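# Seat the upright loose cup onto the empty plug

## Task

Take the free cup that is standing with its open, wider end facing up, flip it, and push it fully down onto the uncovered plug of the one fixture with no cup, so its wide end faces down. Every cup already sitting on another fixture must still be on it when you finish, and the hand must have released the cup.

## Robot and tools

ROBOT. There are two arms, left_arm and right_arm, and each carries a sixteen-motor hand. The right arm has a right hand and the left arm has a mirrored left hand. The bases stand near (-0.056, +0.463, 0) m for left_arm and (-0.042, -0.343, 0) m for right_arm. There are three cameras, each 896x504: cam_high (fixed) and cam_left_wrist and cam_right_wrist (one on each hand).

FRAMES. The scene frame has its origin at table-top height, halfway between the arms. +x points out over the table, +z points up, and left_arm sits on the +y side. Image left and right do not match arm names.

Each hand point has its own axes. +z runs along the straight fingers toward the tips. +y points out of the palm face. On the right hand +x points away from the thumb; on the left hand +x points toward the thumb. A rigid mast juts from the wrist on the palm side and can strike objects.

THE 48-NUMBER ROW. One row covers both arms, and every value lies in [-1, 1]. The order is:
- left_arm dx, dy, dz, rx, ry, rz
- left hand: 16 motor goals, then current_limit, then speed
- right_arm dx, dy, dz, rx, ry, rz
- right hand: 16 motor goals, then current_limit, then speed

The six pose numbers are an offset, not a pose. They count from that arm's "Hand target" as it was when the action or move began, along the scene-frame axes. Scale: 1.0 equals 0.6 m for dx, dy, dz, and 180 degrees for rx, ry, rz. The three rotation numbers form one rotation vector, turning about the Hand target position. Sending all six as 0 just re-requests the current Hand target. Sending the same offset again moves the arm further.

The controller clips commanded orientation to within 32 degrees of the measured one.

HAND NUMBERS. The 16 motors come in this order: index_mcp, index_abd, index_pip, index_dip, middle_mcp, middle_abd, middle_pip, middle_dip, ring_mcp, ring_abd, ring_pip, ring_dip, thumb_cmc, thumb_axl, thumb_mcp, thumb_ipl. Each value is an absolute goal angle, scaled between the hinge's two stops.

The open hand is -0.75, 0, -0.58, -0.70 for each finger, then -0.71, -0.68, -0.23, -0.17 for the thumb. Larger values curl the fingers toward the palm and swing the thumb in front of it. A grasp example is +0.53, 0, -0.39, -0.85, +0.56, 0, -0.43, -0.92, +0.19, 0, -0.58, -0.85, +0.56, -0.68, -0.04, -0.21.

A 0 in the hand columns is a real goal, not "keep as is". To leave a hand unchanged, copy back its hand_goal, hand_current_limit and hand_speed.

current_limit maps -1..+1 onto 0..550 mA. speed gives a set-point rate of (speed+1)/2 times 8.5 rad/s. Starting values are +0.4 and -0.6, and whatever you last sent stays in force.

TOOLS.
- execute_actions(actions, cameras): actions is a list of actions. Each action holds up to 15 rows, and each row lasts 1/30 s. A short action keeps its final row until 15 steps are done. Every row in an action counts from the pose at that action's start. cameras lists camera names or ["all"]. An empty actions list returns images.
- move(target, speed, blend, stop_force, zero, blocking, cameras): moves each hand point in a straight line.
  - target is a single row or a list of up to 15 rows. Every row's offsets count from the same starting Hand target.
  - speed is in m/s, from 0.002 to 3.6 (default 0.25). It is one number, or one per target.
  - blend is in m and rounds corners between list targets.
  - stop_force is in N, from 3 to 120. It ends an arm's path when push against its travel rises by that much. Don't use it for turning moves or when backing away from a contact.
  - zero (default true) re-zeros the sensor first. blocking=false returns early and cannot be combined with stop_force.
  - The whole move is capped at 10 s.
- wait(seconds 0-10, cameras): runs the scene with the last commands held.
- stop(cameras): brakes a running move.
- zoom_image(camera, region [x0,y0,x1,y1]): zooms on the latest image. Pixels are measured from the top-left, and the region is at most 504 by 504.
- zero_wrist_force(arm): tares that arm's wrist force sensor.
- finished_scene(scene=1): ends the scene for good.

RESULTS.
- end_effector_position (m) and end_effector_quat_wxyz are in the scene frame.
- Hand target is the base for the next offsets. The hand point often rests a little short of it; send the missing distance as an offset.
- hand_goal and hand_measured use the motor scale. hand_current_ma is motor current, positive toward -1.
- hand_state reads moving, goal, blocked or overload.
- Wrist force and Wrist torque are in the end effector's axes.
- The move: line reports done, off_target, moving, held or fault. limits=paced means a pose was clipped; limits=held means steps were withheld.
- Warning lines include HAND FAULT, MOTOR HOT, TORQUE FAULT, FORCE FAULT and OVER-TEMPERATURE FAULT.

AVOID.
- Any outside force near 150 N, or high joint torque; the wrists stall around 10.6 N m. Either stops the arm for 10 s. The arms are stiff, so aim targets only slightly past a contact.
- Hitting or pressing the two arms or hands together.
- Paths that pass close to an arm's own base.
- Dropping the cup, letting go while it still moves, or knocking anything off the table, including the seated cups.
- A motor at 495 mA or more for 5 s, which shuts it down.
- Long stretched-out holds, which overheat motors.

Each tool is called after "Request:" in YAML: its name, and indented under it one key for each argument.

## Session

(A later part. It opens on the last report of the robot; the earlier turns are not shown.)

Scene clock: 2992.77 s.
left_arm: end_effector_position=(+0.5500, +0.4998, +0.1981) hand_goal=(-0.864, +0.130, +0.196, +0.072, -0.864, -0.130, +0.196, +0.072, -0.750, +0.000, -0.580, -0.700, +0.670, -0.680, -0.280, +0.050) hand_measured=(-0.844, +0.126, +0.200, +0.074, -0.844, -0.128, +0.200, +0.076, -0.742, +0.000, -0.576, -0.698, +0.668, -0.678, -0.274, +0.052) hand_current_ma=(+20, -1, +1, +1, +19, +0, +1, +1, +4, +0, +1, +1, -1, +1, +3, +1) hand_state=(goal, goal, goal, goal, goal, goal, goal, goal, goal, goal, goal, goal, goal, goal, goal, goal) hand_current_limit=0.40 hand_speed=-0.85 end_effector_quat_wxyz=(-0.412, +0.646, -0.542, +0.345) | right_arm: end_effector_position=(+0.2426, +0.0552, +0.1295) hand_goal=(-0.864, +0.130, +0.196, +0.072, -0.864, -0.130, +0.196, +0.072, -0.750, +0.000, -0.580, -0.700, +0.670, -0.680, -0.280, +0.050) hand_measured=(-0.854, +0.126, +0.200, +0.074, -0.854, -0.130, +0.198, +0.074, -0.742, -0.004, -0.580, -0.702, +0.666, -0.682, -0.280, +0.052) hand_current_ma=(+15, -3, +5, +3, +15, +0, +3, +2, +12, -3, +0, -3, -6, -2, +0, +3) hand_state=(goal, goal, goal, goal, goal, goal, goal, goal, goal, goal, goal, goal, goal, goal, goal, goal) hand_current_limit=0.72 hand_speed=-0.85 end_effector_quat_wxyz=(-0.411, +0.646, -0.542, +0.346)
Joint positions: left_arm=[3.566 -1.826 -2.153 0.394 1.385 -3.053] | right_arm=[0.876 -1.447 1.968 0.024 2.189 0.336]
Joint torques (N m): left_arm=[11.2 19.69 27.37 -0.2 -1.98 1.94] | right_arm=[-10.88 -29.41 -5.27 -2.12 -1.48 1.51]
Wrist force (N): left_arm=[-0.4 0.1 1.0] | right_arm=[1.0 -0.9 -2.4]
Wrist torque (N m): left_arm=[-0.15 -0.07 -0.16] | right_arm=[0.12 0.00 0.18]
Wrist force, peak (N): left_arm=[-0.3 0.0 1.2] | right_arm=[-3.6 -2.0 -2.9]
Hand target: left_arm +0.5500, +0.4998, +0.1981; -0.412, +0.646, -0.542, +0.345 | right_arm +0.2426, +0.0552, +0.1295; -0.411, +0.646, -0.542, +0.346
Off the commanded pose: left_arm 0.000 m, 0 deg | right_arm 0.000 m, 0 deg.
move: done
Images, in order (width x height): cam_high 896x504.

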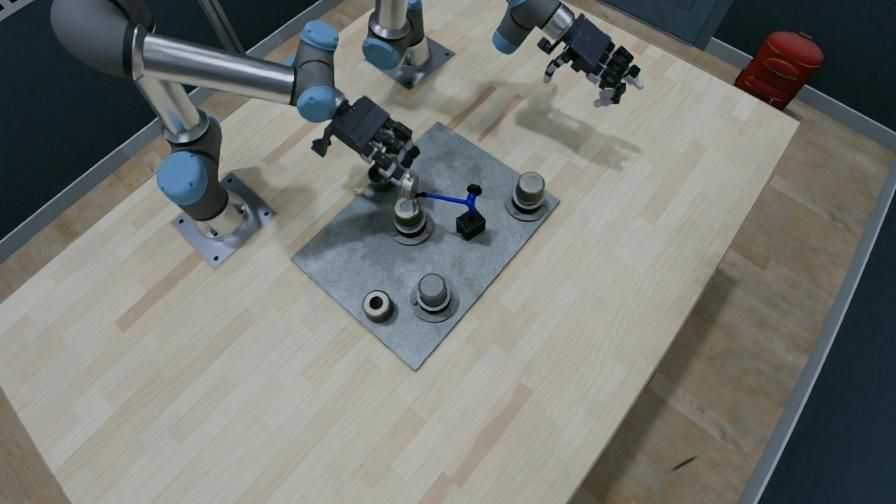

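Request:
move:
  target:
    - [0,0,0,0,0,0,-0.863,0.13,0.197,0.072,-0.863,-0.13,0.197,0.072,-0.75,0,-0.58,-0.70,0.67,-0.68,-0.28,0.05,0.4,-0.85,-0.05,-0.009,0,0,0,0,-0.863,0.13,0.197,0.072,-0.863,-0.13,0.197,0.072,-0.75,0,-0.58,-0.70,0.67,-0.68,-0.28,0.05,0.72,-0.7]
    - [0,0,0,0,0,0,-0.863,0.13,0.197,0.072,-0.863,-0.13,0.197,0.072,-0.75,0,-0.58,-0.70,0.67,-0.68,-0.28,0.05,0.4,-0.85,-0.05,-0.009,0,0,0,0,-0.863,0.13,0.197,0.072,-0.863,-0.13,0.197,0.072,0.48,0,0.30,0.17,0.67,-0.68,-0.28,0.05,0.72,-0.7]
    - [0,0,0,0,0,0,-0.863,0.13,0.197,0.072,-0.863,-0.13,0.197,0.072,-0.75,0,-0.58,-0.70,0.67,-0.68,-0.28,0.05,0.4,-0.85,0.028,-0.0467,0,0,0,0,-0.863,0.13,0.197,0.072,-0.863,-0.13,0.197,0.072,0.48,0,0.30,0.17,0.67,-0.68,-0.28,0.05,0.72,-0.7]
  speed: [0.1,0.1,0.1]
  cameras: ["cam_high","cam_right_wrist"]

Request:
zoom_image:
  camera: "cam_high"
  region: [320, 90, 480, 210]

Scene clock: 3043.97 s.
left_arm: end_effector_position=(+0.5500, +0.4998, +0.1981) hand_goal=(-0.864, +0.130, +0.196, +0.072, -0.864, -0.130, +0.196, +0.072, -0.750, +0.000, -0.580, -0.700, +0.670, -0.680, -0.280, +0.050) hand_measured=(-0.844, +0.126, +0.200, +0.074, -0.844, -0.128, +0.200, +0.076, -0.742, +0.000, -0.576, -0.698, +0.668, -0.678, -0.274, +0.052) hand_current_ma=(+20, -1, +1, +1, +19, +0, +1, +1, +4, +0, +1, +1, -1, +1, +3, +1) hand_state=(goal, goal, goal, goal, goal, goal, goal, goal, goal, goal, goal, goal, goal, goal, goal, goal) hand_current_limit=0.40 hand_speed=-0.85 end_effector_quat_wxyz=(-0.412, +0.646, -0.542, +0.345) | right_arm: end_effector_position=(+0.2593, +0.0272, +0.1295) hand_goal=(-0.864, +0.130, +0.196, +0.072, -0.864, -0.130, +0.196, +0.072, +0.480, +0.000, +0.300, +0.170, +0.670, -0.680, -0.280, +0.050) hand_measured=(-0.854, +0.126, +0.200, +0.074, -0.854, -0.130, +0.198, +0.074, +0.470, -0.004, +0.294, +0.166, +0.666, -0.682, -0.280, +0.052) hand_current_ma=(+15, -3, +5, +2, +15, +0, +3, +2, -19, -3, -8, -4, -4, -2, +0, +3) hand_state=(goal, goal, goal, goal, goal, goal, goal, goal, goal, goal, goal, goal, goal, goal, goal, goal) hand_current_limit=0.72 hand_speed=-0.70 end_effector_quat_wxyz=(-0.411, +0.646, -0.542, +0.346)
Joint positions: left_arm=[3.566 -1.826 -2.153 0.394 1.385 -3.053] | right_arm=[0.781 -1.504 2.027 -0.009 2.107 0.279]
Joint torques (N m): left_arm=[10.49 19.86 27.07 -0.15 -1.92 1.78] | right_arm=[-11.39 -27.25 -5.53 -2.25 -1.02 -1.44]
Wrist force (N): left_arm=[-0.1 0.1 0.9] | right_arm=[1.1 -0.9 -2.1]
Wrist torque (N m): left_arm=[-0.15 -0.11 -0.14] | right_arm=[0.18 0.00 0.26]
Wrist force, peak (N): left_arm=[0.1 0.1 1.3] | right_arm=[0.7 -0.6 -3.0]
Hand target: left_arm +0.5500, +0.4998, +0.1981; -0.412, +0.646, -0.542, +0.345 | right_arm +0.2594, +0.0272, +0.1295; -0.411, +0.646, -0.542, +0.346
Off the commanded pose: left_arm 0.000 m, 0 deg | right_arm 0.000 m, 0 deg.
move: done
camera_calibration:
cam_right_wrist: T_world_to_cam=[[-0.354147, 0.72309, -0.593061, 0.184603], [-0.534942, 0.363533, 0.76268, -0.024049], [0.767083, 0.587354, 0.258067, -0.128639], [0, 0, 0, 1]] pos_world=[0.151189, -0.0491851, 0.16102]
Images, in order (width x height): cam_high 896x504, cam_right_wrist 896x504.

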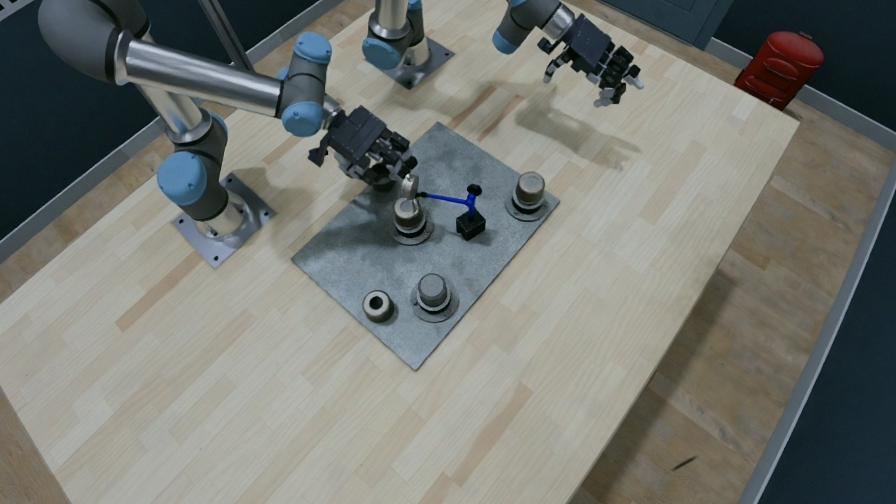

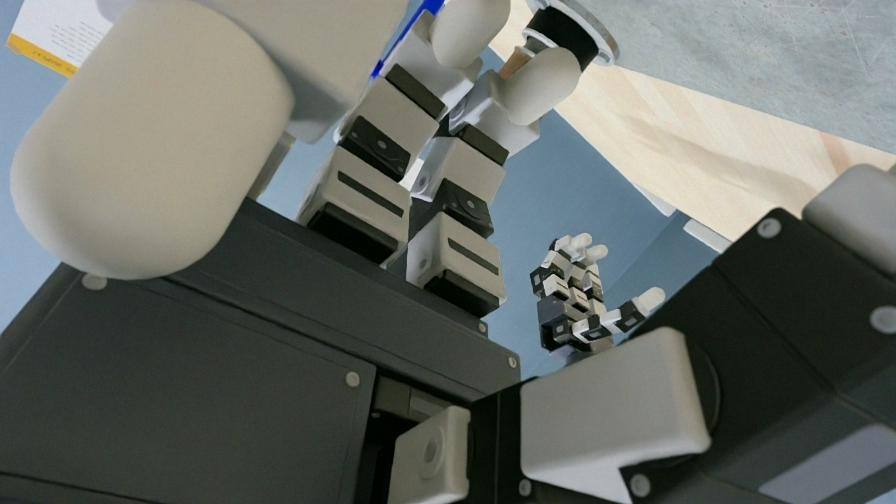

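Scaled by 3.150 from the camera's 896x504 image, which has a finer 1280x720 frame.

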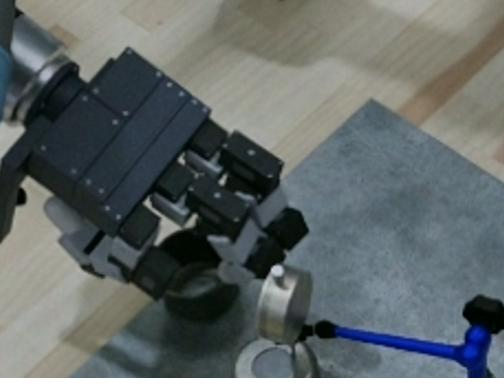

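Request:
move:
  target:
    - [0,0,0,0,0,0,-0.863,0.13,0.197,0.072,-0.863,-0.13,0.197,0.072,-0.75,0,-0.58,-0.70,0.67,-0.68,-0.28,0.05,0.4,-0.85,0,0,-0.1155,0,0,0,-0.863,0.13,0.197,0.072,-0.863,-0.13,0.197,0.072,0.48,0,0.30,0.17,0.67,-0.68,-0.28,0.05,0.72,-0.7]
    - [0,0,0,0,0,0,-0.863,0.13,0.197,0.072,-0.863,-0.13,0.197,0.072,-0.75,0,-0.58,-0.70,0.67,-0.68,-0.28,0.05,0.4,-0.85,0,0,-0.1555,0,0,0,-0.863,0.13,0.197,0.072,-0.863,-0.13,0.197,0.072,0.48,0,0.30,0.17,0.67,-0.68,-0.28,0.05,0.72,-0.7]
  speed: [0.07,0.03]
  stop_force: 4
  cameras: ["cam_high","cam_right_wrist"]

Request:
zoom_image:
  camera: "cam_high"
  region: [320, 90, 480, 210]

Scene clock: 3064.07 s.
left_arm: end_effector_position=(+0.5500, +0.4998, +0.1981) hand_goal=(-0.864, +0.130, +0.196, +0.072, -0.864, -0.130, +0.196, +0.072, -0.750, +0.000, -0.580, -0.700, +0.670, -0.680, -0.280, +0.050) hand_measured=(-0.844, +0.126, +0.200, +0.074, -0.844, -0.128, +0.200, +0.076, -0.742, +0.000, -0.576, -0.698, +0.668, -0.678, -0.274, +0.052) hand_current_ma=(+20, -1, +1, +1, +19, +0, +1, +1, +4, +0, +1, +1, -1, +1, +3, +1) hand_state=(goal, goal, goal, goal, goal, goal, goal, goal, goal, goal, goal, goal, goal, goal, goal, goal) hand_current_limit=0.40 hand_speed=-0.85 end_effector_quat_wxyz=(-0.412, +0.646, -0.542, +0.345) | right_arm: end_effector_position=(+0.2594, +0.0272, +0.0362) hand_goal=(-0.864, +0.130, +0.196, +0.072, -0.864, -0.130, +0.196, +0.072, +0.480, +0.000, +0.300, +0.170, +0.670, -0.680, -0.280, +0.050) hand_measured=(-0.854, +0.126, +0.200, +0.074, -0.854, -0.130, +0.198, +0.074, +0.470, -0.004, +0.294, +0.166, +0.666, -0.682, -0.280, +0.052) hand_current_ma=(+15, -3, +5, +2, +15, +0, +3, +2, -19, -3, -8, -4, -4, -2, +0, +3) hand_state=(goal, goal, goal, goal, goal, goal, goal, goal, goal, goal, goal, goal, goal, goal, goal, goal) hand_current_limit=0.72 hand_speed=-0.70 end_effector_quat_wxyz=(-0.411, +0.646, -0.542, +0.346)
Joint positions: left_arm=[3.566 -1.826 -2.153 0.394 1.385 -3.053] | right_arm=[0.781 -1.349 2.144 -0.281 2.106 0.279]
Joint torques (N m): left_arm=[10.63 19.87 26.31 -0.16 -1.78 1.82] | right_arm=[0.21 -17.32 -2.31 -2.28 -0.33 -1.48]
Wrist force (N): left_arm=[-0.1 0.1 0.8] | right_arm=[1.1 -0.8 -2.3]
Wrist torque (N m): left_arm=[-0.14 -0.11 -0.14] | right_arm=[0.21 -0.01 0.27]
Wrist force, peak (N): left_arm=[-0.1 0.4 1.1] | right_arm=[1.2 -1.5 -2.4]
Hand target: left_arm +0.5500, +0.4998, +0.1981; -0.412, +0.646, -0.542, +0.345 | right_arm +0.2594, +0.0272, +0.0362; -0.411, +0.646, -0.542, +0.346
Off the commanded pose: left_arm 0.000 m, 0 deg | right_arm 0.000 m, 0 deg.
move: done
camera_calibration:
cam_right_wrist: T_world_to_cam=[[-0.354124, 0.723154, -0.592996, 0.129338], [-0.534893, 0.363511, 0.762725, 0.0471339], [0.767128, 0.587289, 0.258082, -0.104514], [0, 0, 0, 1]] pos_world=[0.151189, -0.0492853, 0.0677202]
Images, in order (width x height): cam_high 896x504, cam_right_wrist 896x504.

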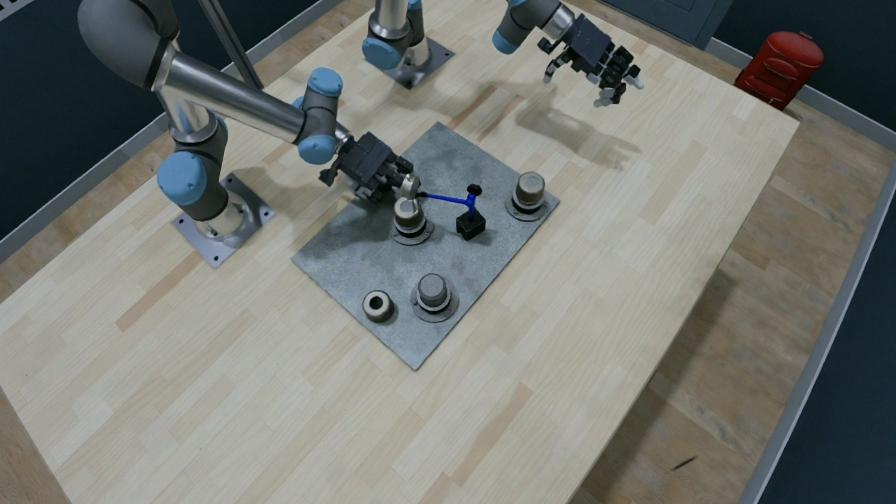

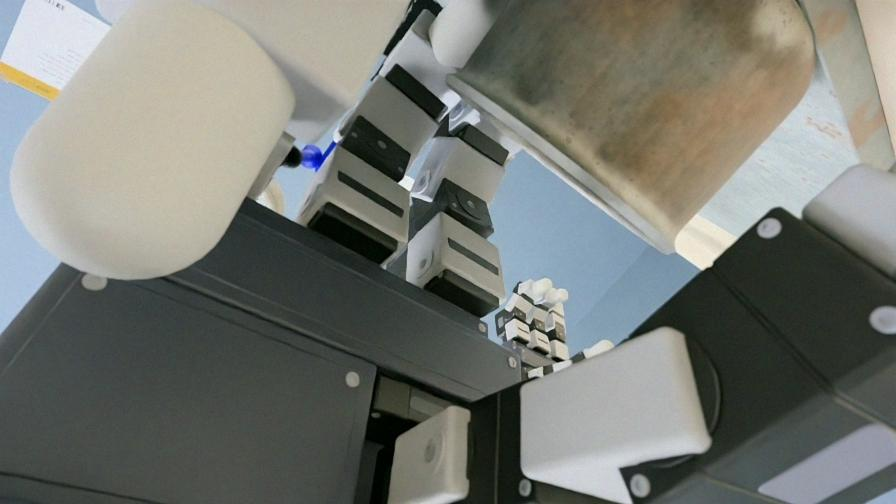

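Scaled by 3.150 from the camera's 896x504 image, which has a finer 1280x720 frame.

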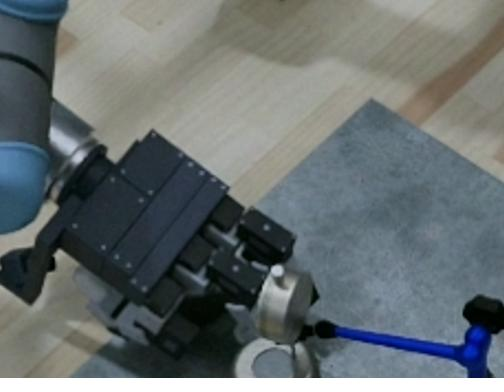

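Request:
move:
  target:
    - [0,0,0,0,0,0,-0.863,0.13,0.197,0.072,-0.863,-0.13,0.197,0.072,-0.75,0,-0.58,-0.70,0.67,-0.68,-0.28,0.05,0.4,-0.85,0,0,0,0,0,0,-0.55,0.13,0.25,0.15,-0.55,-0.13,0.25,0.15,0.48,0,0.30,0.17,0.67,-0.68,0.12,0.18,0.5,-0.8]
    - [0,0,0,0,0,0,-0.863,0.13,0.197,0.072,-0.863,-0.13,0.197,0.072,-0.75,0,-0.58,-0.70,0.67,-0.68,-0.28,0.05,0.4,-0.85,0,0,0,0,0,0,-0.30,0.13,0.40,0.35,-0.30,-0.13,0.40,0.35,0.48,0,0.30,0.17,0.67,-0.68,0.30,0.30,0.72,-0.8]
  speed: 0.1
  cameras: ["cam_right_wrist"]

Scene clock: 3074.83 s.
left_arm: end_effector_position=(+0.5500, +0.4998, +0.1981) hand_goal=(-0.864, +0.130, +0.196, +0.072, -0.864, -0.130, +0.196, +0.072, -0.750, +0.000, -0.580, -0.700, +0.670, -0.680, -0.280, +0.050) hand_measured=(-0.844, +0.126, +0.200, +0.074, -0.844, -0.128, +0.200, +0.076, -0.742, +0.000, -0.576, -0.698, +0.668, -0.678, -0.274, +0.052) hand_current_ma=(+20, -1, +1, +1, +19, +0, +1, +1, +4, +0, +1, +1, -1, +1, +3, +1) hand_state=(goal, goal, goal, goal, goal, goal, goal, goal, goal, goal, goal, goal, goal, goal, goal, goal) hand_current_limit=0.40 hand_speed=-0.85 end_effector_quat_wxyz=(-0.412, +0.646, -0.542, +0.345) | right_arm: end_effector_position=(+0.2594, +0.0272, +0.0362) hand_goal=(-0.300, +0.130, +0.400, +0.350, -0.300, -0.130, +0.400, +0.350, +0.480, +0.000, +0.300, +0.170, +0.670, -0.680, +0.300, +0.300) hand_measured=(-0.556, +0.126, +0.302, +0.320, -0.478, -0.124, +0.334, +0.336, +0.470, -0.004, +0.294, +0.166, +0.652, -0.684, -0.206, +0.224) hand_current_ma=(-472, -4, -327, -70, -472, +6, -195, -25, -19, -3, -8, -4, -38, -6, -473, -339) hand_state=(blocked, goal, blocked, blocked, blocked, goal, blocked, goal, goal, goal, goal, goal, goal, goal, blocked, blocked) hand_current_limit=0.72 hand_speed=-0.80 end_effector_quat_wxyz=(-0.411, +0.646, -0.542, +0.346)
Joint positions: left_arm=[3.566 -1.826 -2.153 0.394 1.385 -3.053] | right_arm=[0.781 -1.349 2.144 -0.281 2.106 0.279]
Joint torques (N m): left_arm=[10.47 19.49 27.02 -0.14 -1.9 1.88] | right_arm=[3.12 -19.88 -5.93 1.26 1.94 -1.25]
Wrist force (N): left_arm=[-0.3 0.0 1.1] | right_arm=[1.3 1.1 -1.1]
Wrist torque (N m): left_arm=[-0.18 -0.08 -0.16] | right_arm=[0.28 -0.03 0.28]
Wrist force, peak (N): left_arm=[-0.2 0.0 1.2] | right_arm=[1.3 -5.2 -2.1]
Hand target: left_arm +0.5500, +0.4998, +0.1981; -0.412, +0.646, -0.542, +0.345 | right_arm +0.2594, +0.0272, +0.0362; -0.411, +0.646, -0.542, +0.346
Off the commanded pose: left_arm 0.000 m, 0 deg | right_arm 0.000 m, 0 deg.
move: done
camera_calibration:
cam_right_wrist: T_world_to_cam=[[-0.354225, 0.723077, -0.59303, 0.129352], [-0.534863, 0.363534, 0.762735, 0.0471298], [0.767103, 0.587369, 0.257974, -0.104499], [0, 0, 0, 1]] pos_world=[0.151189, -0.0492851, 0.0677201]
Images, in order (width x height): cam_right_wrist 896x504.

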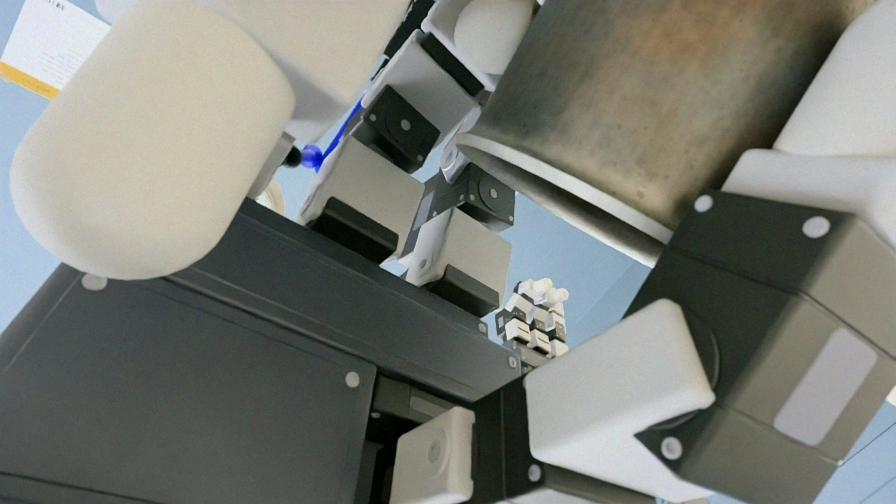

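Request:
move:
  target:
    - [0,0,0,0,0,0,-0.863,0.13,0.197,0.072,-0.863,-0.13,0.197,0.072,-0.75,0,-0.58,-0.70,0.67,-0.68,-0.28,0.05,0.4,-0.85,0.01,0.01,0.0833,0,0,0,-0.30,0.13,0.40,0.35,-0.30,-0.13,0.40,0.35,0.48,0,0.30,0.17,0.67,-0.68,0.30,0.30,0.72,-0.8]
    - [0,0,0,0,0,0,-0.863,0.13,0.197,0.072,-0.863,-0.13,0.197,0.072,-0.75,0,-0.58,-0.70,0.67,-0.68,-0.28,0.05,0.4,-0.85,0.051,0.0213,0.0833,-0.4378,-0.0773,0,-0.30,0.13,0.40,0.35,-0.30,-0.13,0.40,0.35,0.48,0,0.30,0.17,0.67,-0.68,0.30,0.30,0.72,-0.8]
  speed: [0.08,0.18]
  blend: 0.015
  cameras: ["cam_high"]

Request:
zoom_image:
  camera: "cam_high"
  region: [320, 90, 480, 210]

Scene clock: 3093.83 s.
left_arm: end_effector_position=(+0.5500, +0.4998, +0.1981) hand_goal=(-0.864, +0.130, +0.196, +0.072, -0.864, -0.130, +0.196, +0.072, -0.750, +0.000, -0.580, -0.700, +0.670, -0.680, -0.280, +0.050) hand_measured=(-0.844, +0.126, +0.200, +0.074, -0.844, -0.128, +0.200, +0.076, -0.742, +0.000, -0.576, -0.698, +0.668, -0.678, -0.274, +0.052) hand_current_ma=(+20, -1, +1, +1, +19, +0, +1, +1, +4, +0, +1, +1, -1, +1, +3, +1) hand_state=(goal, goal, goal, goal, goal, goal, goal, goal, goal, goal, goal, goal, goal, goal, goal, goal) hand_current_limit=0.40 hand_speed=-0.85 end_effector_quat_wxyz=(-0.412, +0.646, -0.542, +0.345) | right_arm: end_effector_position=(+0.2868, +0.0392, +0.0859) hand_goal=(-0.300, +0.130, +0.400, +0.350, -0.300, -0.130, +0.400, +0.350, +0.480, +0.000, +0.300, +0.170, +0.670, -0.680, +0.300, +0.300) hand_measured=(-0.550, +0.126, +0.304, +0.330, -0.366, -0.128, +0.390, +0.358, +0.474, -0.004, +0.296, +0.166, +0.610, -0.698, -0.222, +0.230) hand_current_ma=(-473, -4, -318, -40, -210, +2, -15, +10, -8, -3, -4, -3, -174, -42, -473, -311) hand_state=(blocked, goal, blocked, blocked, blocked, goal, goal, goal, goal, goal, goal, goal, blocked, goal, blocked, blocked) hand_current_limit=0.72 hand_speed=-0.80 end_effector_quat_wxyz=(-0.020, +0.728, -0.208, +0.653)
Joint positions: left_arm=[3.566 -1.826 -2.153 0.394 1.385 -3.053] | right_arm=[1.066 -0.93 1.621 -0.179 2.837 -0.77]
Joint torques (N m): left_arm=[10.12 19.84 27.26 -0.09 -1.68 1.76] | right_arm=[-11.11 -43.96 -31.49 3.73 -0.87 0.49]
Wrist force (N): left_arm=[-0.3 -0.2 1.0] | right_arm=[-0.3 0.4 -1.6]
Wrist torque (N m): left_arm=[-0.20 -0.08 -0.15] | right_arm=[0.24 0.04 0.26]
Wrist force, peak (N): left_arm=[-0.3 -0.2 1.4] | right_arm=[1.6 2.2 -1.8]
Hand target: left_arm +0.5500, +0.4998, +0.1981; -0.412, +0.646, -0.542, +0.345 | right_arm +0.2868, +0.0393, +0.0859; -0.020, +0.728, -0.208, +0.653 (not the last commanded pose)
Off the commanded pose: left_arm 0.000 m, 0 deg | right_arm 0.003 m, 10 deg.
move: held (right_arm; a check stopped the path); path passed 1 of 2 targets; limits=held
pose unreachable (right arm): on one or more control steps of this call, first in action 0 (counted from 0), this arm could not follow its commanded pose, so it was not sent that pose on those steps. It may still have moved: this result reports where it is.
cause: moving toward the commanded pose would bring two parts of the arm too close to each other (joints 4 (wrist 1) to 6 (wrist 3) lie between them).
Images, in order (width x height): cam_high 896x504.

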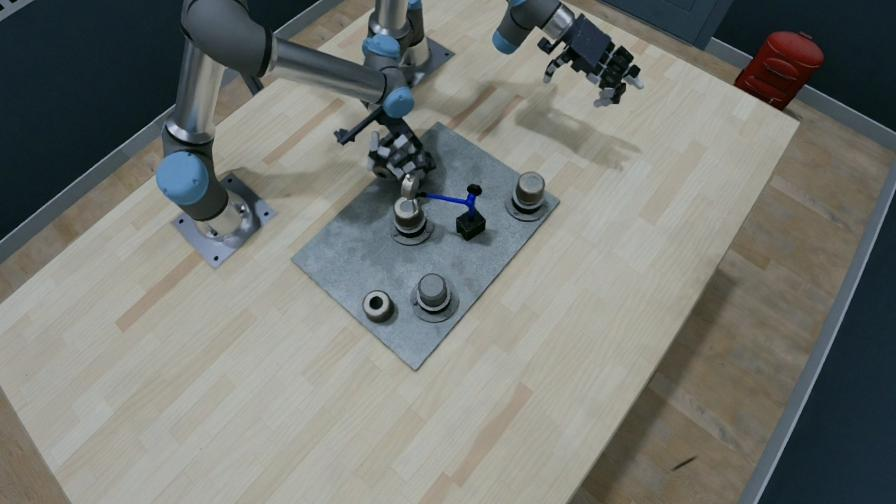

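Scaled by 3.150 from the camera's 896x504 image, which has a finer 1280x720 frame.

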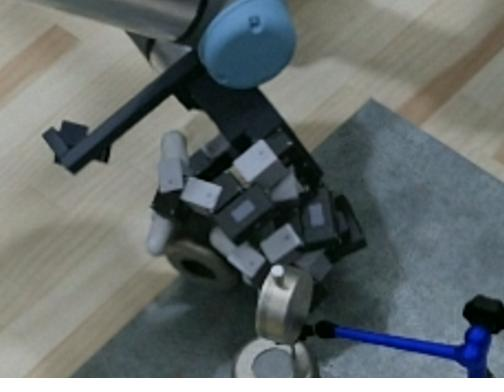

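Request:
wait:
  seconds: 0.1
  cameras: ["cam_right_wrist", "cam_left_wrist"]

Scene clock: 3118.83 s.
left_arm: end_effector_position=(+0.5500, +0.4998, +0.1981) hand_goal=(-0.864, +0.130, +0.196, +0.072, -0.864, -0.130, +0.196, +0.072, -0.750, +0.000, -0.580, -0.700, +0.670, -0.680, -0.280, +0.050) hand_measured=(-0.844, +0.126, +0.200, +0.074, -0.844, -0.128, +0.200, +0.076, -0.742, +0.000, -0.576, -0.698, +0.668, -0.678, -0.274, +0.052) hand_current_ma=(+20, -1, +1, +1, +19, +0, +1, +1, +4, +0, +1, +1, -1, +1, +3, +1) hand_state=(goal, goal, goal, goal, goal, goal, goal, goal, goal, goal, goal, goal, goal, goal, goal, goal) hand_current_limit=0.40 hand_speed=-0.85 end_effector_quat_wxyz=(-0.412, +0.646, -0.542, +0.345) | right_arm: end_effector_position=(+0.2868, +0.0393, +0.0859) hand_goal=(-0.300, +0.130, +0.400, +0.350, -0.300, -0.130, +0.400, +0.350, +0.480, +0.000, +0.300, +0.170, +0.670, -0.680, +0.300, +0.300) hand_measured=(-0.550, +0.126, +0.304, +0.330, -0.366, -0.128, +0.390, +0.358, +0.474, -0.004, +0.296, +0.166, +0.610, -0.698, -0.222, +0.230) hand_current_ma=(-473, -4, -318, -40, -210, +2, -15, +10, -8, -3, -4, -3, -174, -42, -473, -311) hand_state=(blocked, goal, blocked, blocked, blocked, goal, goal, goal, goal, goal, goal, goal, blocked, goal, blocked, blocked) hand_current_limit=0.72 hand_speed=-0.80 end_effector_quat_wxyz=(-0.021, +0.728, -0.208, +0.653)
Joint positions: left_arm=[3.566 -1.826 -2.153 0.394 1.385 -3.053] | right_arm=[1.066 -0.93 1.621 -0.178 2.837 -0.769]
Joint torques (N m): left_arm=[10.6 20.06 26.4 0.02 -1.57 1.89] | right_arm=[-10.42 -36.16 -30.31 3.58 -0.98 0.88]
Wrist force (N): left_arm=[0.0 -0.2 0.6] | right_arm=[0.0 0.6 -1.8]
Wrist torque (N m): left_arm=[-0.17 -0.13 -0.13] | right_arm=[0.28 0.00 0.29]
Wrist force, peak (N): left_arm=[-0.3 0.1 1.3] | right_arm=[0.2 0.3 -1.9]
Hand target: left_arm +0.5500, +0.4998, +0.1981; -0.412, +0.646, -0.542, +0.345 | right_arm +0.2868, +0.0393, +0.0859; -0.020, +0.728, -0.208, +0.653 (not the last commanded pose)
Off the commanded pose: left_arm 0.000 m, 0 deg | right_arm 0.003 m, 10 deg.
wait: 0.10 s; at rest from the start
camera_calibration:
cam_left_wrist: T_world_to_cam=[[0.178273, 0.809738, 0.559056, -0.640075], [-0.338135, -0.483145, 0.807612, 0.224921], [0.924058, -0.333011, 0.187669, -0.246504], [0, 0, 0, 1]] pos_world=[0.417946, 0.544873, 0.22245]
cam_right_wrist: T_world_to_cam=[[-0.175978, -0.331998, -0.926719, 0.178708], [-0.603832, 0.779903, -0.164737, 0.102547], [0.777444, 0.530593, -0.337717, -0.0950869], [0, 0, 0, 1]] pos_world=[0.167295, 0.0298063, 0.150393]
Images, in order (width x height): cam_left_wrist 896x504, cam_right_wrist 896x504.

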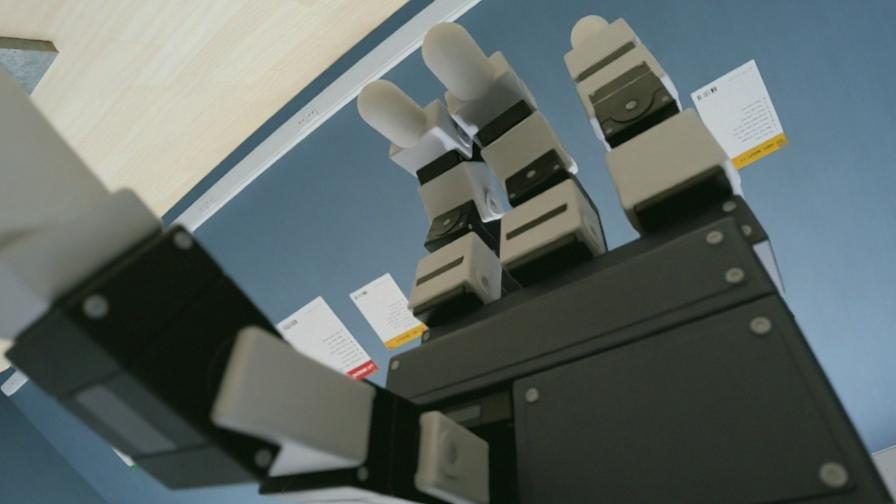

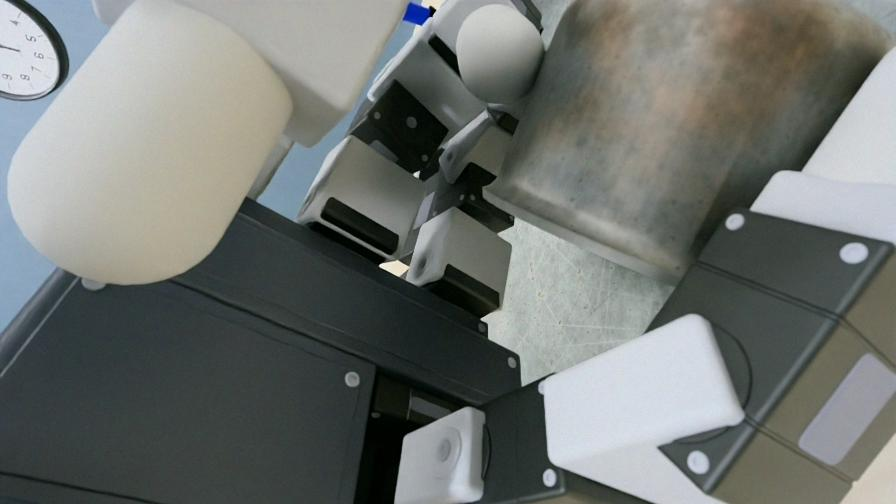

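Request:
move:
  target:
    - [0,0,0,0,0,0,-0.863,0.13,0.197,0.072,-0.863,-0.13,0.197,0.072,-0.75,0,-0.58,-0.70,0.67,-0.68,-0.28,0.05,0.4,-0.85,0,0,0,0,0,0,-0.30,0.13,0.40,0.35,-0.75,-0.05,-0.2,-0.4,0.48,0,0.30,0.17,0.67,-0.68,0.30,0.30,0.72,-0.8]
  speed: 0.08
  cameras: ["cam_high", "cam_right_wrist"]

Request:
zoom_image:
  camera: "cam_high"
  region: [320, 90, 480, 210]

Scene clock: 3129.10 s.
left_arm: end_effector_position=(+0.5500, +0.4998, +0.1981) hand_goal=(-0.864, +0.130, +0.196, +0.072, -0.864, -0.130, +0.196, +0.072, -0.750, +0.000, -0.580, -0.700, +0.670, -0.680, -0.280, +0.050) hand_measured=(-0.844, +0.126, +0.200, +0.074, -0.844, -0.128, +0.200, +0.076, -0.742, +0.000, -0.576, -0.698, +0.668, -0.678, -0.274, +0.052) hand_current_ma=(+20, -1, +1, +1, +19, +0, +1, +1, +4, +0, +1, +1, -1, +1, +3, +1) hand_state=(goal, goal, goal, goal, goal, goal, goal, goal, goal, goal, goal, goal, goal, goal, goal, goal) hand_current_limit=0.40 hand_speed=-0.85 end_effector_quat_wxyz=(-0.412, +0.646, -0.542, +0.345) | right_arm: end_effector_position=(+0.2868, +0.0393, +0.0859) hand_goal=(-0.300, +0.130, +0.400, +0.350, -0.750, -0.050, -0.200, -0.400, +0.480, +0.000, +0.300, +0.170, +0.670, -0.680, +0.300, +0.300) hand_measured=(-0.550, +0.126, +0.304, +0.342, -0.742, -0.060, -0.196, -0.398, +0.474, -0.004, +0.296, +0.166, +0.640, -0.694, -0.222, +0.232) hand_current_ma=(-473, -4, -318, -13, +13, -14, +4, +3, -8, -3, -4, -3, -67, -29, -473, -298) hand_state=(blocked, goal, blocked, goal, goal, goal, goal, goal, goal, goal, goal, goal, blocked, goal, blocked, blocked) hand_current_limit=0.72 hand_speed=-0.80 end_effector_quat_wxyz=(-0.020, +0.728, -0.208, +0.653)
Joint positions: left_arm=[3.566 -1.826 -2.153 0.394 1.385 -3.053] | right_arm=[1.066 -0.93 1.621 -0.178 2.837 -0.769]
Joint torques (N m): left_arm=[9.69 19.86 26.41 0 -1.74 1.7] | right_arm=[-10.89 -35.22 -30.78 3.55 -0.83 0.83]
Wrist force (N): left_arm=[-0.1 0.0 1.0] | right_arm=[-0.1 0.4 -1.7]
Wrist torque (N m): left_arm=[-0.17 -0.11 -0.14] | right_arm=[0.25 0.00 0.25]
Wrist force, peak (N): left_arm=[-0.1 0.5 1.1] | right_arm=[-0.4 0.4 -2.0]
Hand target: left_arm +0.5500, +0.4998, +0.1981; -0.412, +0.646, -0.542, +0.345 | right_arm +0.2868, +0.0393, +0.0859; -0.020, +0.728, -0.208, +0.653
Off the commanded pose: left_arm 0.000 m, 0 deg | right_arm 0.000 m, 0 deg.
move: done
camera_calibration:
cam_right_wrist: T_world_to_cam=[[-0.17605, -0.332047, -0.926688, 0.178717], [-0.603845, 0.779894, -0.164732, 0.102549], [0.777417, 0.530575, -0.337806, -0.0950686], [0, 0, 0, 1]] pos_world=[0.167295, 0.0298062, 0.150393]
Images, in order (width x height): cam_high 896x504, cam_right_wrist 896x504.

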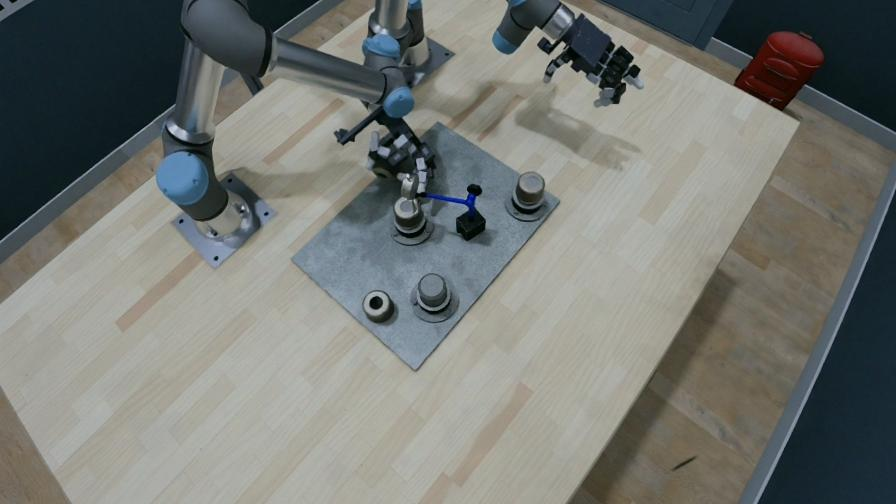

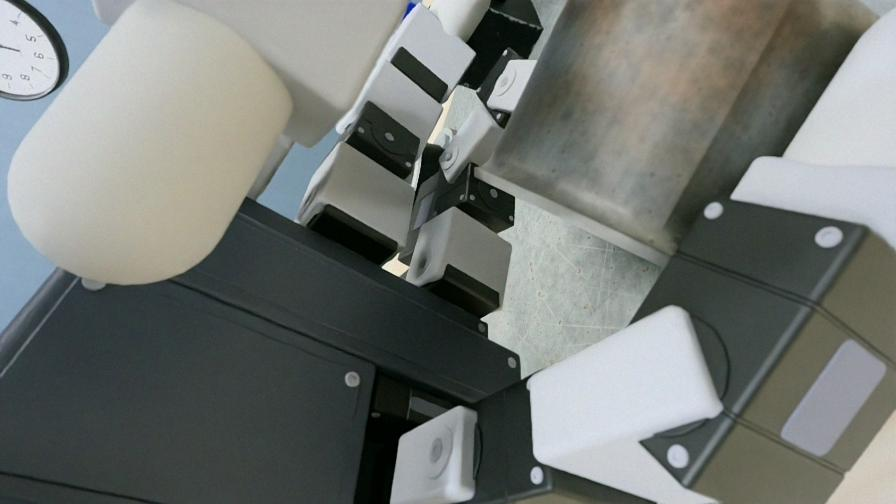

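Scaled by 3.150 from the camera's 896x504 image, which has a finer 1280x720 frame.

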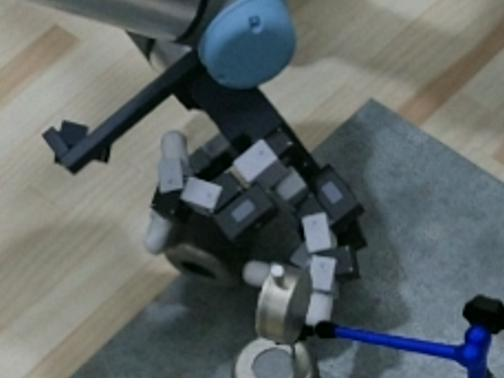

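Request:
move:
  target:
    - [0,0,0,0,0,0,-0.863,0.13,0.197,0.072,-0.863,-0.13,0.197,0.072,-0.75,0,-0.58,-0.70,0.67,-0.68,-0.28,0.05,0.4,-0.85,0,0,-0.0833,0,0,0,-0.30,0.13,0.40,0.35,-0.75,-0.05,-0.2,-0.4,0.48,0,0.30,0.17,0.67,-0.68,0.30,0.30,0.72,-0.8]
  speed: 0.03
  stop_force: 3.5
  cameras: ["cam_high", "cam_right_wrist"]

Request:
zoom_image:
  camera: "cam_high"
  region: [320, 90, 480, 210]

Scene clock: 3147.73 s.
left_arm: end_effector_position=(+0.5500, +0.4998, +0.1981) hand_goal=(-0.864, +0.130, +0.196, +0.072, -0.864, -0.130, +0.196, +0.072, -0.750, +0.000, -0.580, -0.700, +0.670, -0.680, -0.280, +0.050) hand_measured=(-0.844, +0.126, +0.200, +0.074, -0.844, -0.128, +0.200, +0.076, -0.742, +0.000, -0.576, -0.698, +0.668, -0.678, -0.274, +0.052) hand_current_ma=(+20, -1, +1, +1, +19, +0, +1, +1, +4, +0, +1, +1, -1, +1, +3, +1) hand_state=(goal, goal, goal, goal, goal, goal, goal, goal, goal, goal, goal, goal, goal, goal, goal, goal) hand_current_limit=0.40 hand_speed=-0.85 end_effector_quat_wxyz=(-0.412, +0.646, -0.542, +0.345) | right_arm: end_effector_position=(+0.2868, +0.0393, +0.0577) hand_goal=(-0.300, +0.130, +0.400, +0.350, -0.750, -0.050, -0.200, -0.400, +0.480, +0.000, +0.300, +0.170, +0.670, -0.680, +0.300, +0.300) hand_measured=(-0.550, +0.126, +0.304, +0.348, -0.742, -0.060, -0.196, -0.398, +0.474, -0.004, +0.296, +0.166, +0.668, -0.682, -0.222, +0.242) hand_current_ma=(-473, -4, -318, -3, +13, -14, +4, +3, -8, -3, -4, -3, -3, -3, -473, -237) hand_state=(blocked, goal, blocked, goal, goal, goal, goal, goal, goal, goal, goal, goal, goal, goal, blocked, blocked) hand_current_limit=0.72 hand_speed=-0.80 end_effector_quat_wxyz=(-0.020, +0.728, -0.208, +0.653)
Joint positions: left_arm=[3.566 -1.826 -2.153 0.394 1.385 -3.053] | right_arm=[1.066 -0.886 1.633 -0.235 2.837 -0.769]
Joint torques (N m): left_arm=[9.86 20.17 26.31 -0.01 -1.57 1.81] | right_arm=[-7.4 -48.61 -29.47 3.5 0.04 -0.44]
Wrist force (N): left_arm=[-0.3 -0.1 0.9] | right_arm=[0.0 0.4 -1.8]
Wrist torque (N m): left_arm=[-0.18 -0.08 -0.16] | right_arm=[0.25 -0.02 0.27]
Wrist force, peak (N): left_arm=[-0.5 0.1 1.2] | right_arm=[2.9 -2.1 -1.4]
Hand target: left_arm +0.5500, +0.4998, +0.1981; -0.412, +0.646, -0.542, +0.345 | right_arm +0.2868, +0.0393, +0.0577; -0.020, +0.728, -0.208, +0.653 (not the last commanded pose)
Off the commanded pose: left_arm 0.000 m, 0 deg | right_arm 0.022 m, 0 deg.
move: contact (right_arm)
camera_calibration:
cam_right_wrist: T_world_to_cam=[[-0.176106, -0.331975, -0.926703, 0.152686], [-0.603829, 0.779925, -0.164646, 0.0979057], [0.777417, 0.530575, -0.337805, -0.104561], [0, 0, 0, 1]] pos_world=[0.167295, 0.0298064, 0.122293]
Images, in order (width x height): cam_high 896x504, cam_right_wrist 896x504.

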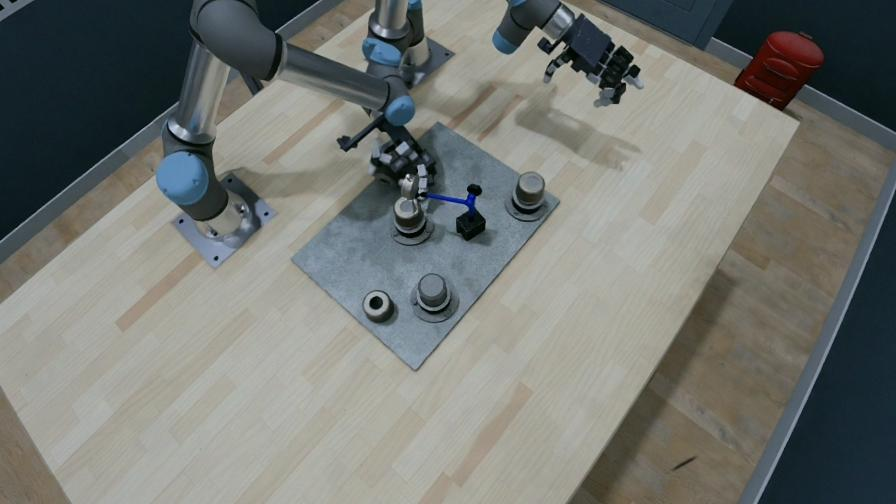

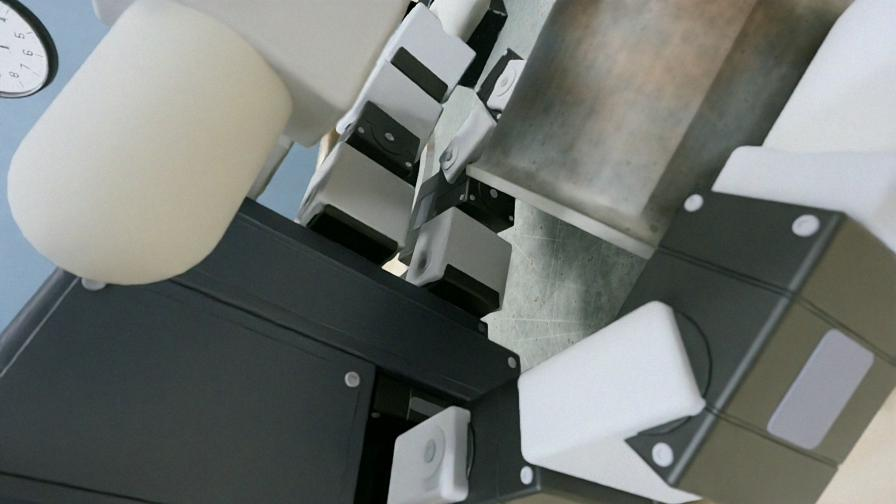

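Scaled by 3.150 from the camera's 896x504 image, which has a finer 1280x720 frame.

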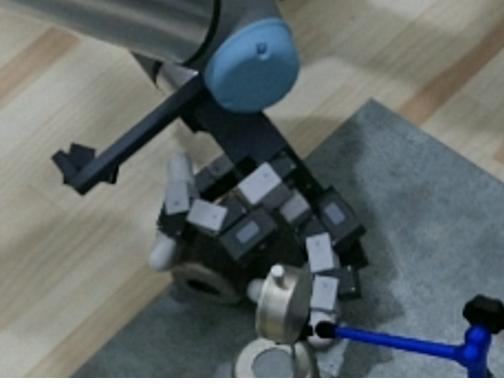

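Request:
move:
  target:
    - [0,0,0,0,0,0,-0.863,0.13,0.197,0.072,-0.863,-0.13,0.197,0.072,-0.75,0,-0.58,-0.70,0.67,-0.68,-0.28,0.05,0.4,-0.85,0,0,-0.02,0,0,0,-0.30,0.13,0.40,0.35,-0.75,-0.05,-0.2,-0.4,0.48,0,0.30,0.17,0.67,-0.68,0.30,0.30,0.72,-0.8]
  speed: 0.02
  stop_force: 9
  cameras: ["cam_high", "cam_right_wrist"]

Request:
zoom_image:
  camera: "cam_high"
  region: [340, 130, 440, 205]

Scene clock: 3164.77 s.
left_arm: end_effector_position=(+0.5500, +0.4998, +0.1981) hand_goal=(-0.864, +0.130, +0.196, +0.072, -0.864, -0.130, +0.196, +0.072, -0.750, +0.000, -0.580, -0.700, +0.670, -0.680, -0.280, +0.050) hand_measured=(-0.844, +0.126, +0.200, +0.074, -0.844, -0.128, +0.200, +0.076, -0.742, +0.000, -0.576, -0.698, +0.668, -0.678, -0.274, +0.052) hand_current_ma=(+20, -1, +1, +1, +19, +0, +1, +1, +4, +0, +1, +1, -1, +1, +3, +1) hand_state=(goal, goal, goal, goal, goal, goal, goal, goal, goal, goal, goal, goal, goal, goal, goal, goal) hand_current_limit=0.40 hand_speed=-0.85 end_effector_quat_wxyz=(-0.412, +0.646, -0.542, +0.345) | right_arm: end_effector_position=(+0.2868, +0.0393, +0.0457) hand_goal=(-0.300, +0.130, +0.400, +0.350, -0.750, -0.050, -0.200, -0.400, +0.480, +0.000, +0.300, +0.170, +0.670, -0.680, +0.300, +0.300) hand_measured=(-0.538, +0.138, +0.344, +0.356, -0.742, -0.060, -0.196, -0.398, +0.474, -0.004, +0.296, +0.166, +0.708, -0.670, -0.222, +0.248) hand_current_ma=(-473, +10, -152, +7, +12, -14, +4, +3, -8, -3, -4, -3, +92, +19, -473, -206) hand_state=(blocked, goal, blocked, goal, goal, goal, goal, goal, goal, goal, goal, goal, blocked, goal, blocked, blocked) hand_current_limit=0.72 hand_speed=-0.80 end_effector_quat_wxyz=(-0.020, +0.728, -0.208, +0.653)
Joint positions: left_arm=[3.566 -1.826 -2.153 0.394 1.385 -3.053] | right_arm=[1.066 -0.867 1.638 -0.258 2.837 -0.769]
Joint torques (N m): left_arm=[10.05 20.12 26.61 0.06 -1.46 1.65] | right_arm=[3.65 -33.35 0.78 -1.22 2.83 -1.04]
Wrist force (N): left_arm=[-0.3 -0.3 1.0] | right_arm=[6.2 -3.3 -3.0]
Wrist torque (N m): left_arm=[-0.22 -0.08 -0.14] | right_arm=[0.24 0.02 0.33]
Wrist force, peak (N): left_arm=[-0.3 0.3 1.3] | right_arm=[6.3 -3.4 -3.1]
Hand target: left_arm +0.5500, +0.4998, +0.1981; -0.412, +0.646, -0.542, +0.345 | right_arm +0.2868, +0.0393, +0.0457; -0.020, +0.728, -0.208, +0.653
Off the commanded pose: left_arm 0.000 m, 0 deg | right_arm 0.000 m, 0 deg.
move: done
camera_calibration:
cam_right_wrist: T_world_to_cam=[[-0.176106, -0.331975, -0.926703, 0.141566], [-0.603829, 0.779925, -0.164646, 0.09593], [0.777417, 0.530575, -0.337805, -0.108615], [0, 0, 0, 1]] pos_world=[0.167295, 0.0298064, 0.110293]
Images, in order (width x height): cam_high 896x504, cam_right_wrist 896x504.

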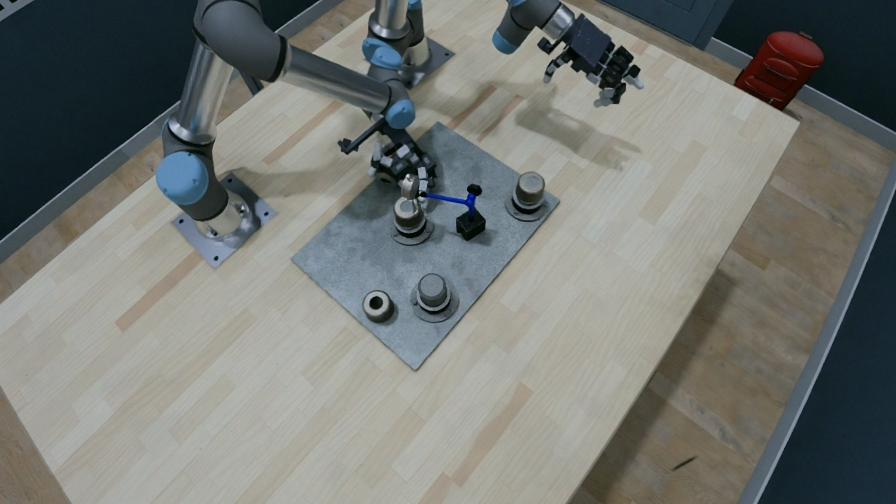

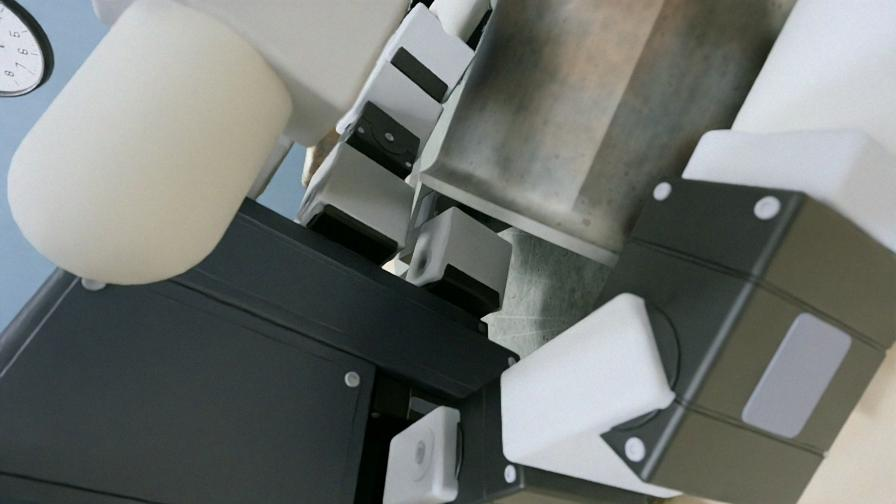

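Scaled by 5.040 from the camera's 896x504 image, which has a finer 1280x720 frame.

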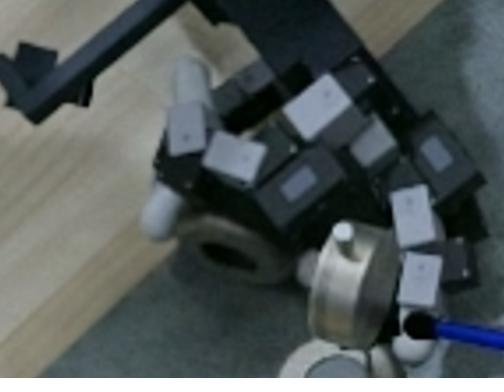

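Request:
move:
  target:
    - [0,0,0,0,0,0,-0.863,0.13,0.197,0.072,-0.863,-0.13,0.197,0.072,-0.75,0,-0.58,-0.70,0.67,-0.68,-0.28,0.05,0.4,-0.85,0,0,0.004,0,0,0,-0.30,0.13,0.40,0.35,-0.75,-0.05,-0.2,-0.4,0.48,0,0.30,0.17,0.67,-0.68,0.30,0.30,0.72,-0.8]
    - [0,0,0,0,0,0,-0.863,0.13,0.197,0.072,-0.863,-0.13,0.197,0.072,-0.75,0,-0.58,-0.70,0.67,-0.68,-0.28,0.05,0.4,-0.85,0,0,0.004,0,0,0,-0.70,0.13,0.25,0.20,-0.75,-0.05,-0.2,-0.4,0.48,0,0.30,0.17,0.67,-0.68,-0.15,0.12,0.72,-0.92]
    - [0,0,0,0,0,0,-0.863,0.13,0.197,0.072,-0.863,-0.13,0.197,0.072,-0.75,0,-0.58,-0.70,0.67,-0.68,-0.28,0.05,0.4,-0.85,0,0,0.004,0,0,0,-0.863,0.13,0.197,0.072,-0.75,-0.05,-0.2,-0.4,0.48,0,0.30,0.17,0.67,-0.68,-0.38,0.05,0.72,-0.85]
  speed: 0.02
  cameras: ["cam_high", "cam_right_wrist"]

Request:
zoom_image:
  camera: "cam_high"
  region: [340, 130, 440, 205]

Scene clock: 3179.50 s.
left_arm: end_effector_position=(+0.5500, +0.4998, +0.1981) hand_goal=(-0.864, +0.130, +0.196, +0.072, -0.864, -0.130, +0.196, +0.072, -0.750, +0.000, -0.580, -0.700, +0.670, -0.680, -0.280, +0.050) hand_measured=(-0.844, +0.126, +0.200, +0.074, -0.844, -0.128, +0.200, +0.076, -0.742, +0.000, -0.576, -0.698, +0.668, -0.678, -0.274, +0.052) hand_current_ma=(+20, -1, +1, +1, +19, +0, +1, +1, +4, +0, +1, +1, -1, +1, +3, +1) hand_state=(goal, goal, goal, goal, goal, goal, goal, goal, goal, goal, goal, goal, goal, goal, goal, goal) hand_current_limit=0.40 hand_speed=-0.85 end_effector_quat_wxyz=(-0.412, +0.646, -0.542, +0.345) | right_arm: end_effector_position=(+0.2868, +0.0393, +0.0481) hand_goal=(-0.864, +0.130, +0.196, +0.072, -0.750, -0.050, -0.200, -0.400, +0.480, +0.000, +0.300, +0.170, +0.670, -0.680, -0.380, +0.050) hand_measured=(-0.856, +0.128, +0.200, +0.074, -0.742, -0.060, -0.196, -0.398, +0.474, -0.004, +0.296, +0.166, +0.662, -0.678, -0.376, +0.052) hand_current_ma=(+13, -3, +5, +3, +12, -14, +4, +3, -8, -3, -4, -3, -10, +1, +6, +3) hand_state=(goal, goal, goal, goal, goal, goal, goal, goal, goal, goal, goal, goal, goal, goal, goal, goal) hand_current_limit=0.72 hand_speed=-0.85 end_effector_quat_wxyz=(-0.020, +0.728, -0.208, +0.653)
Joint positions: left_arm=[3.566 -1.826 -2.153 0.394 1.385 -3.053] | right_arm=[1.066 -0.871 1.637 -0.253 2.837 -0.769]
Joint torques (N m): left_arm=[9.26 20.47 26.53 -0.01 -1.37 1.72] | right_arm=[3.51 -41.57 -24.08 0.91 2.68 0.95]
Wrist force (N): left_arm=[-0.5 0.2 0.9] | right_arm=[1.9 -0.5 -2.0]
Wrist torque (N m): left_arm=[-0.15 -0.05 -0.18] | right_arm=[0.19 -0.06 0.22]
Wrist force, peak (N): left_arm=[0.0 0.2 1.3] | right_arm=[6.4 -3.7 -3.2]
Hand target: left_arm +0.5500, +0.4998, +0.1981; -0.412, +0.646, -0.542, +0.345 | right_arm +0.2868, +0.0393, +0.0481; -0.020, +0.728, -0.208, +0.653
Off the commanded pose: left_arm 0.000 m, 0 deg | right_arm 0.000 m, 0 deg.
move: done
camera_calibration:
cam_right_wrist: T_world_to_cam=[[-0.176106, -0.331975, -0.926703, 0.14379], [-0.603829, 0.779925, -0.164646, 0.0963251], [0.777417, 0.530575, -0.337805, -0.107804], [0, 0, 0, 1]] pos_world=[0.167295, 0.0298064, 0.112693]
Images, in order (width x height): cam_high 896x504, cam_right_wrist 896x504.

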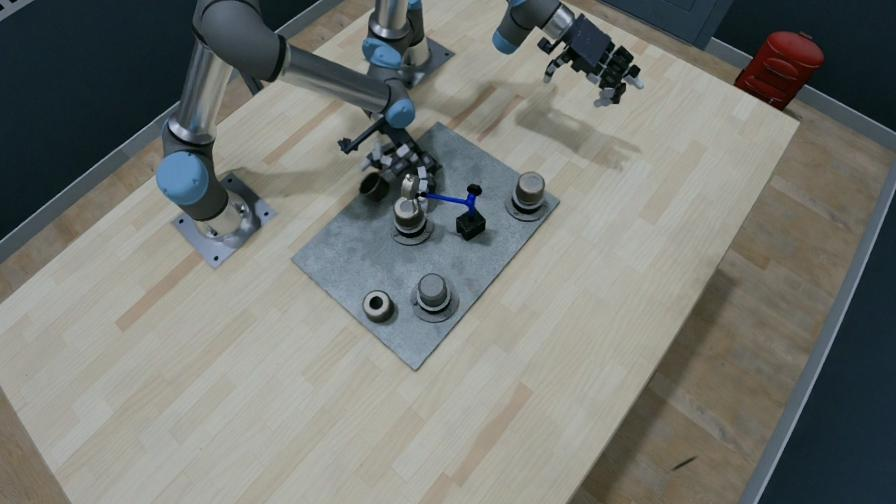

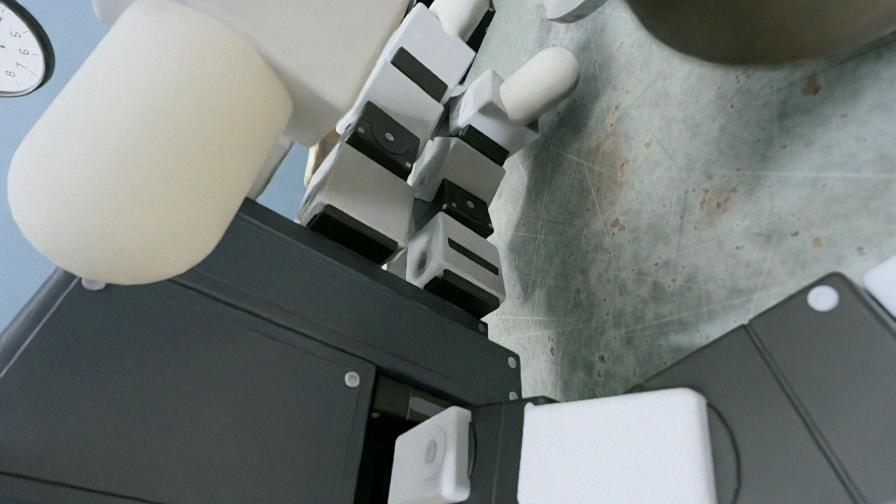

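Scaled by 5.040 from the camera's 896x504 image, which has a finer 1280x720 frame.

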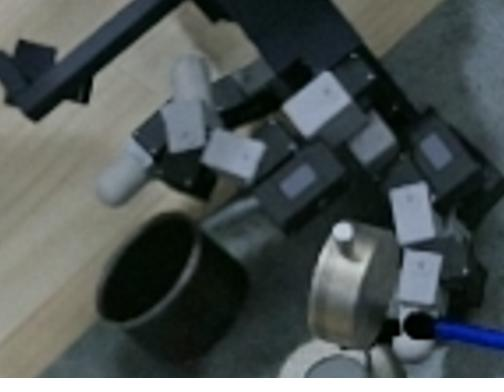

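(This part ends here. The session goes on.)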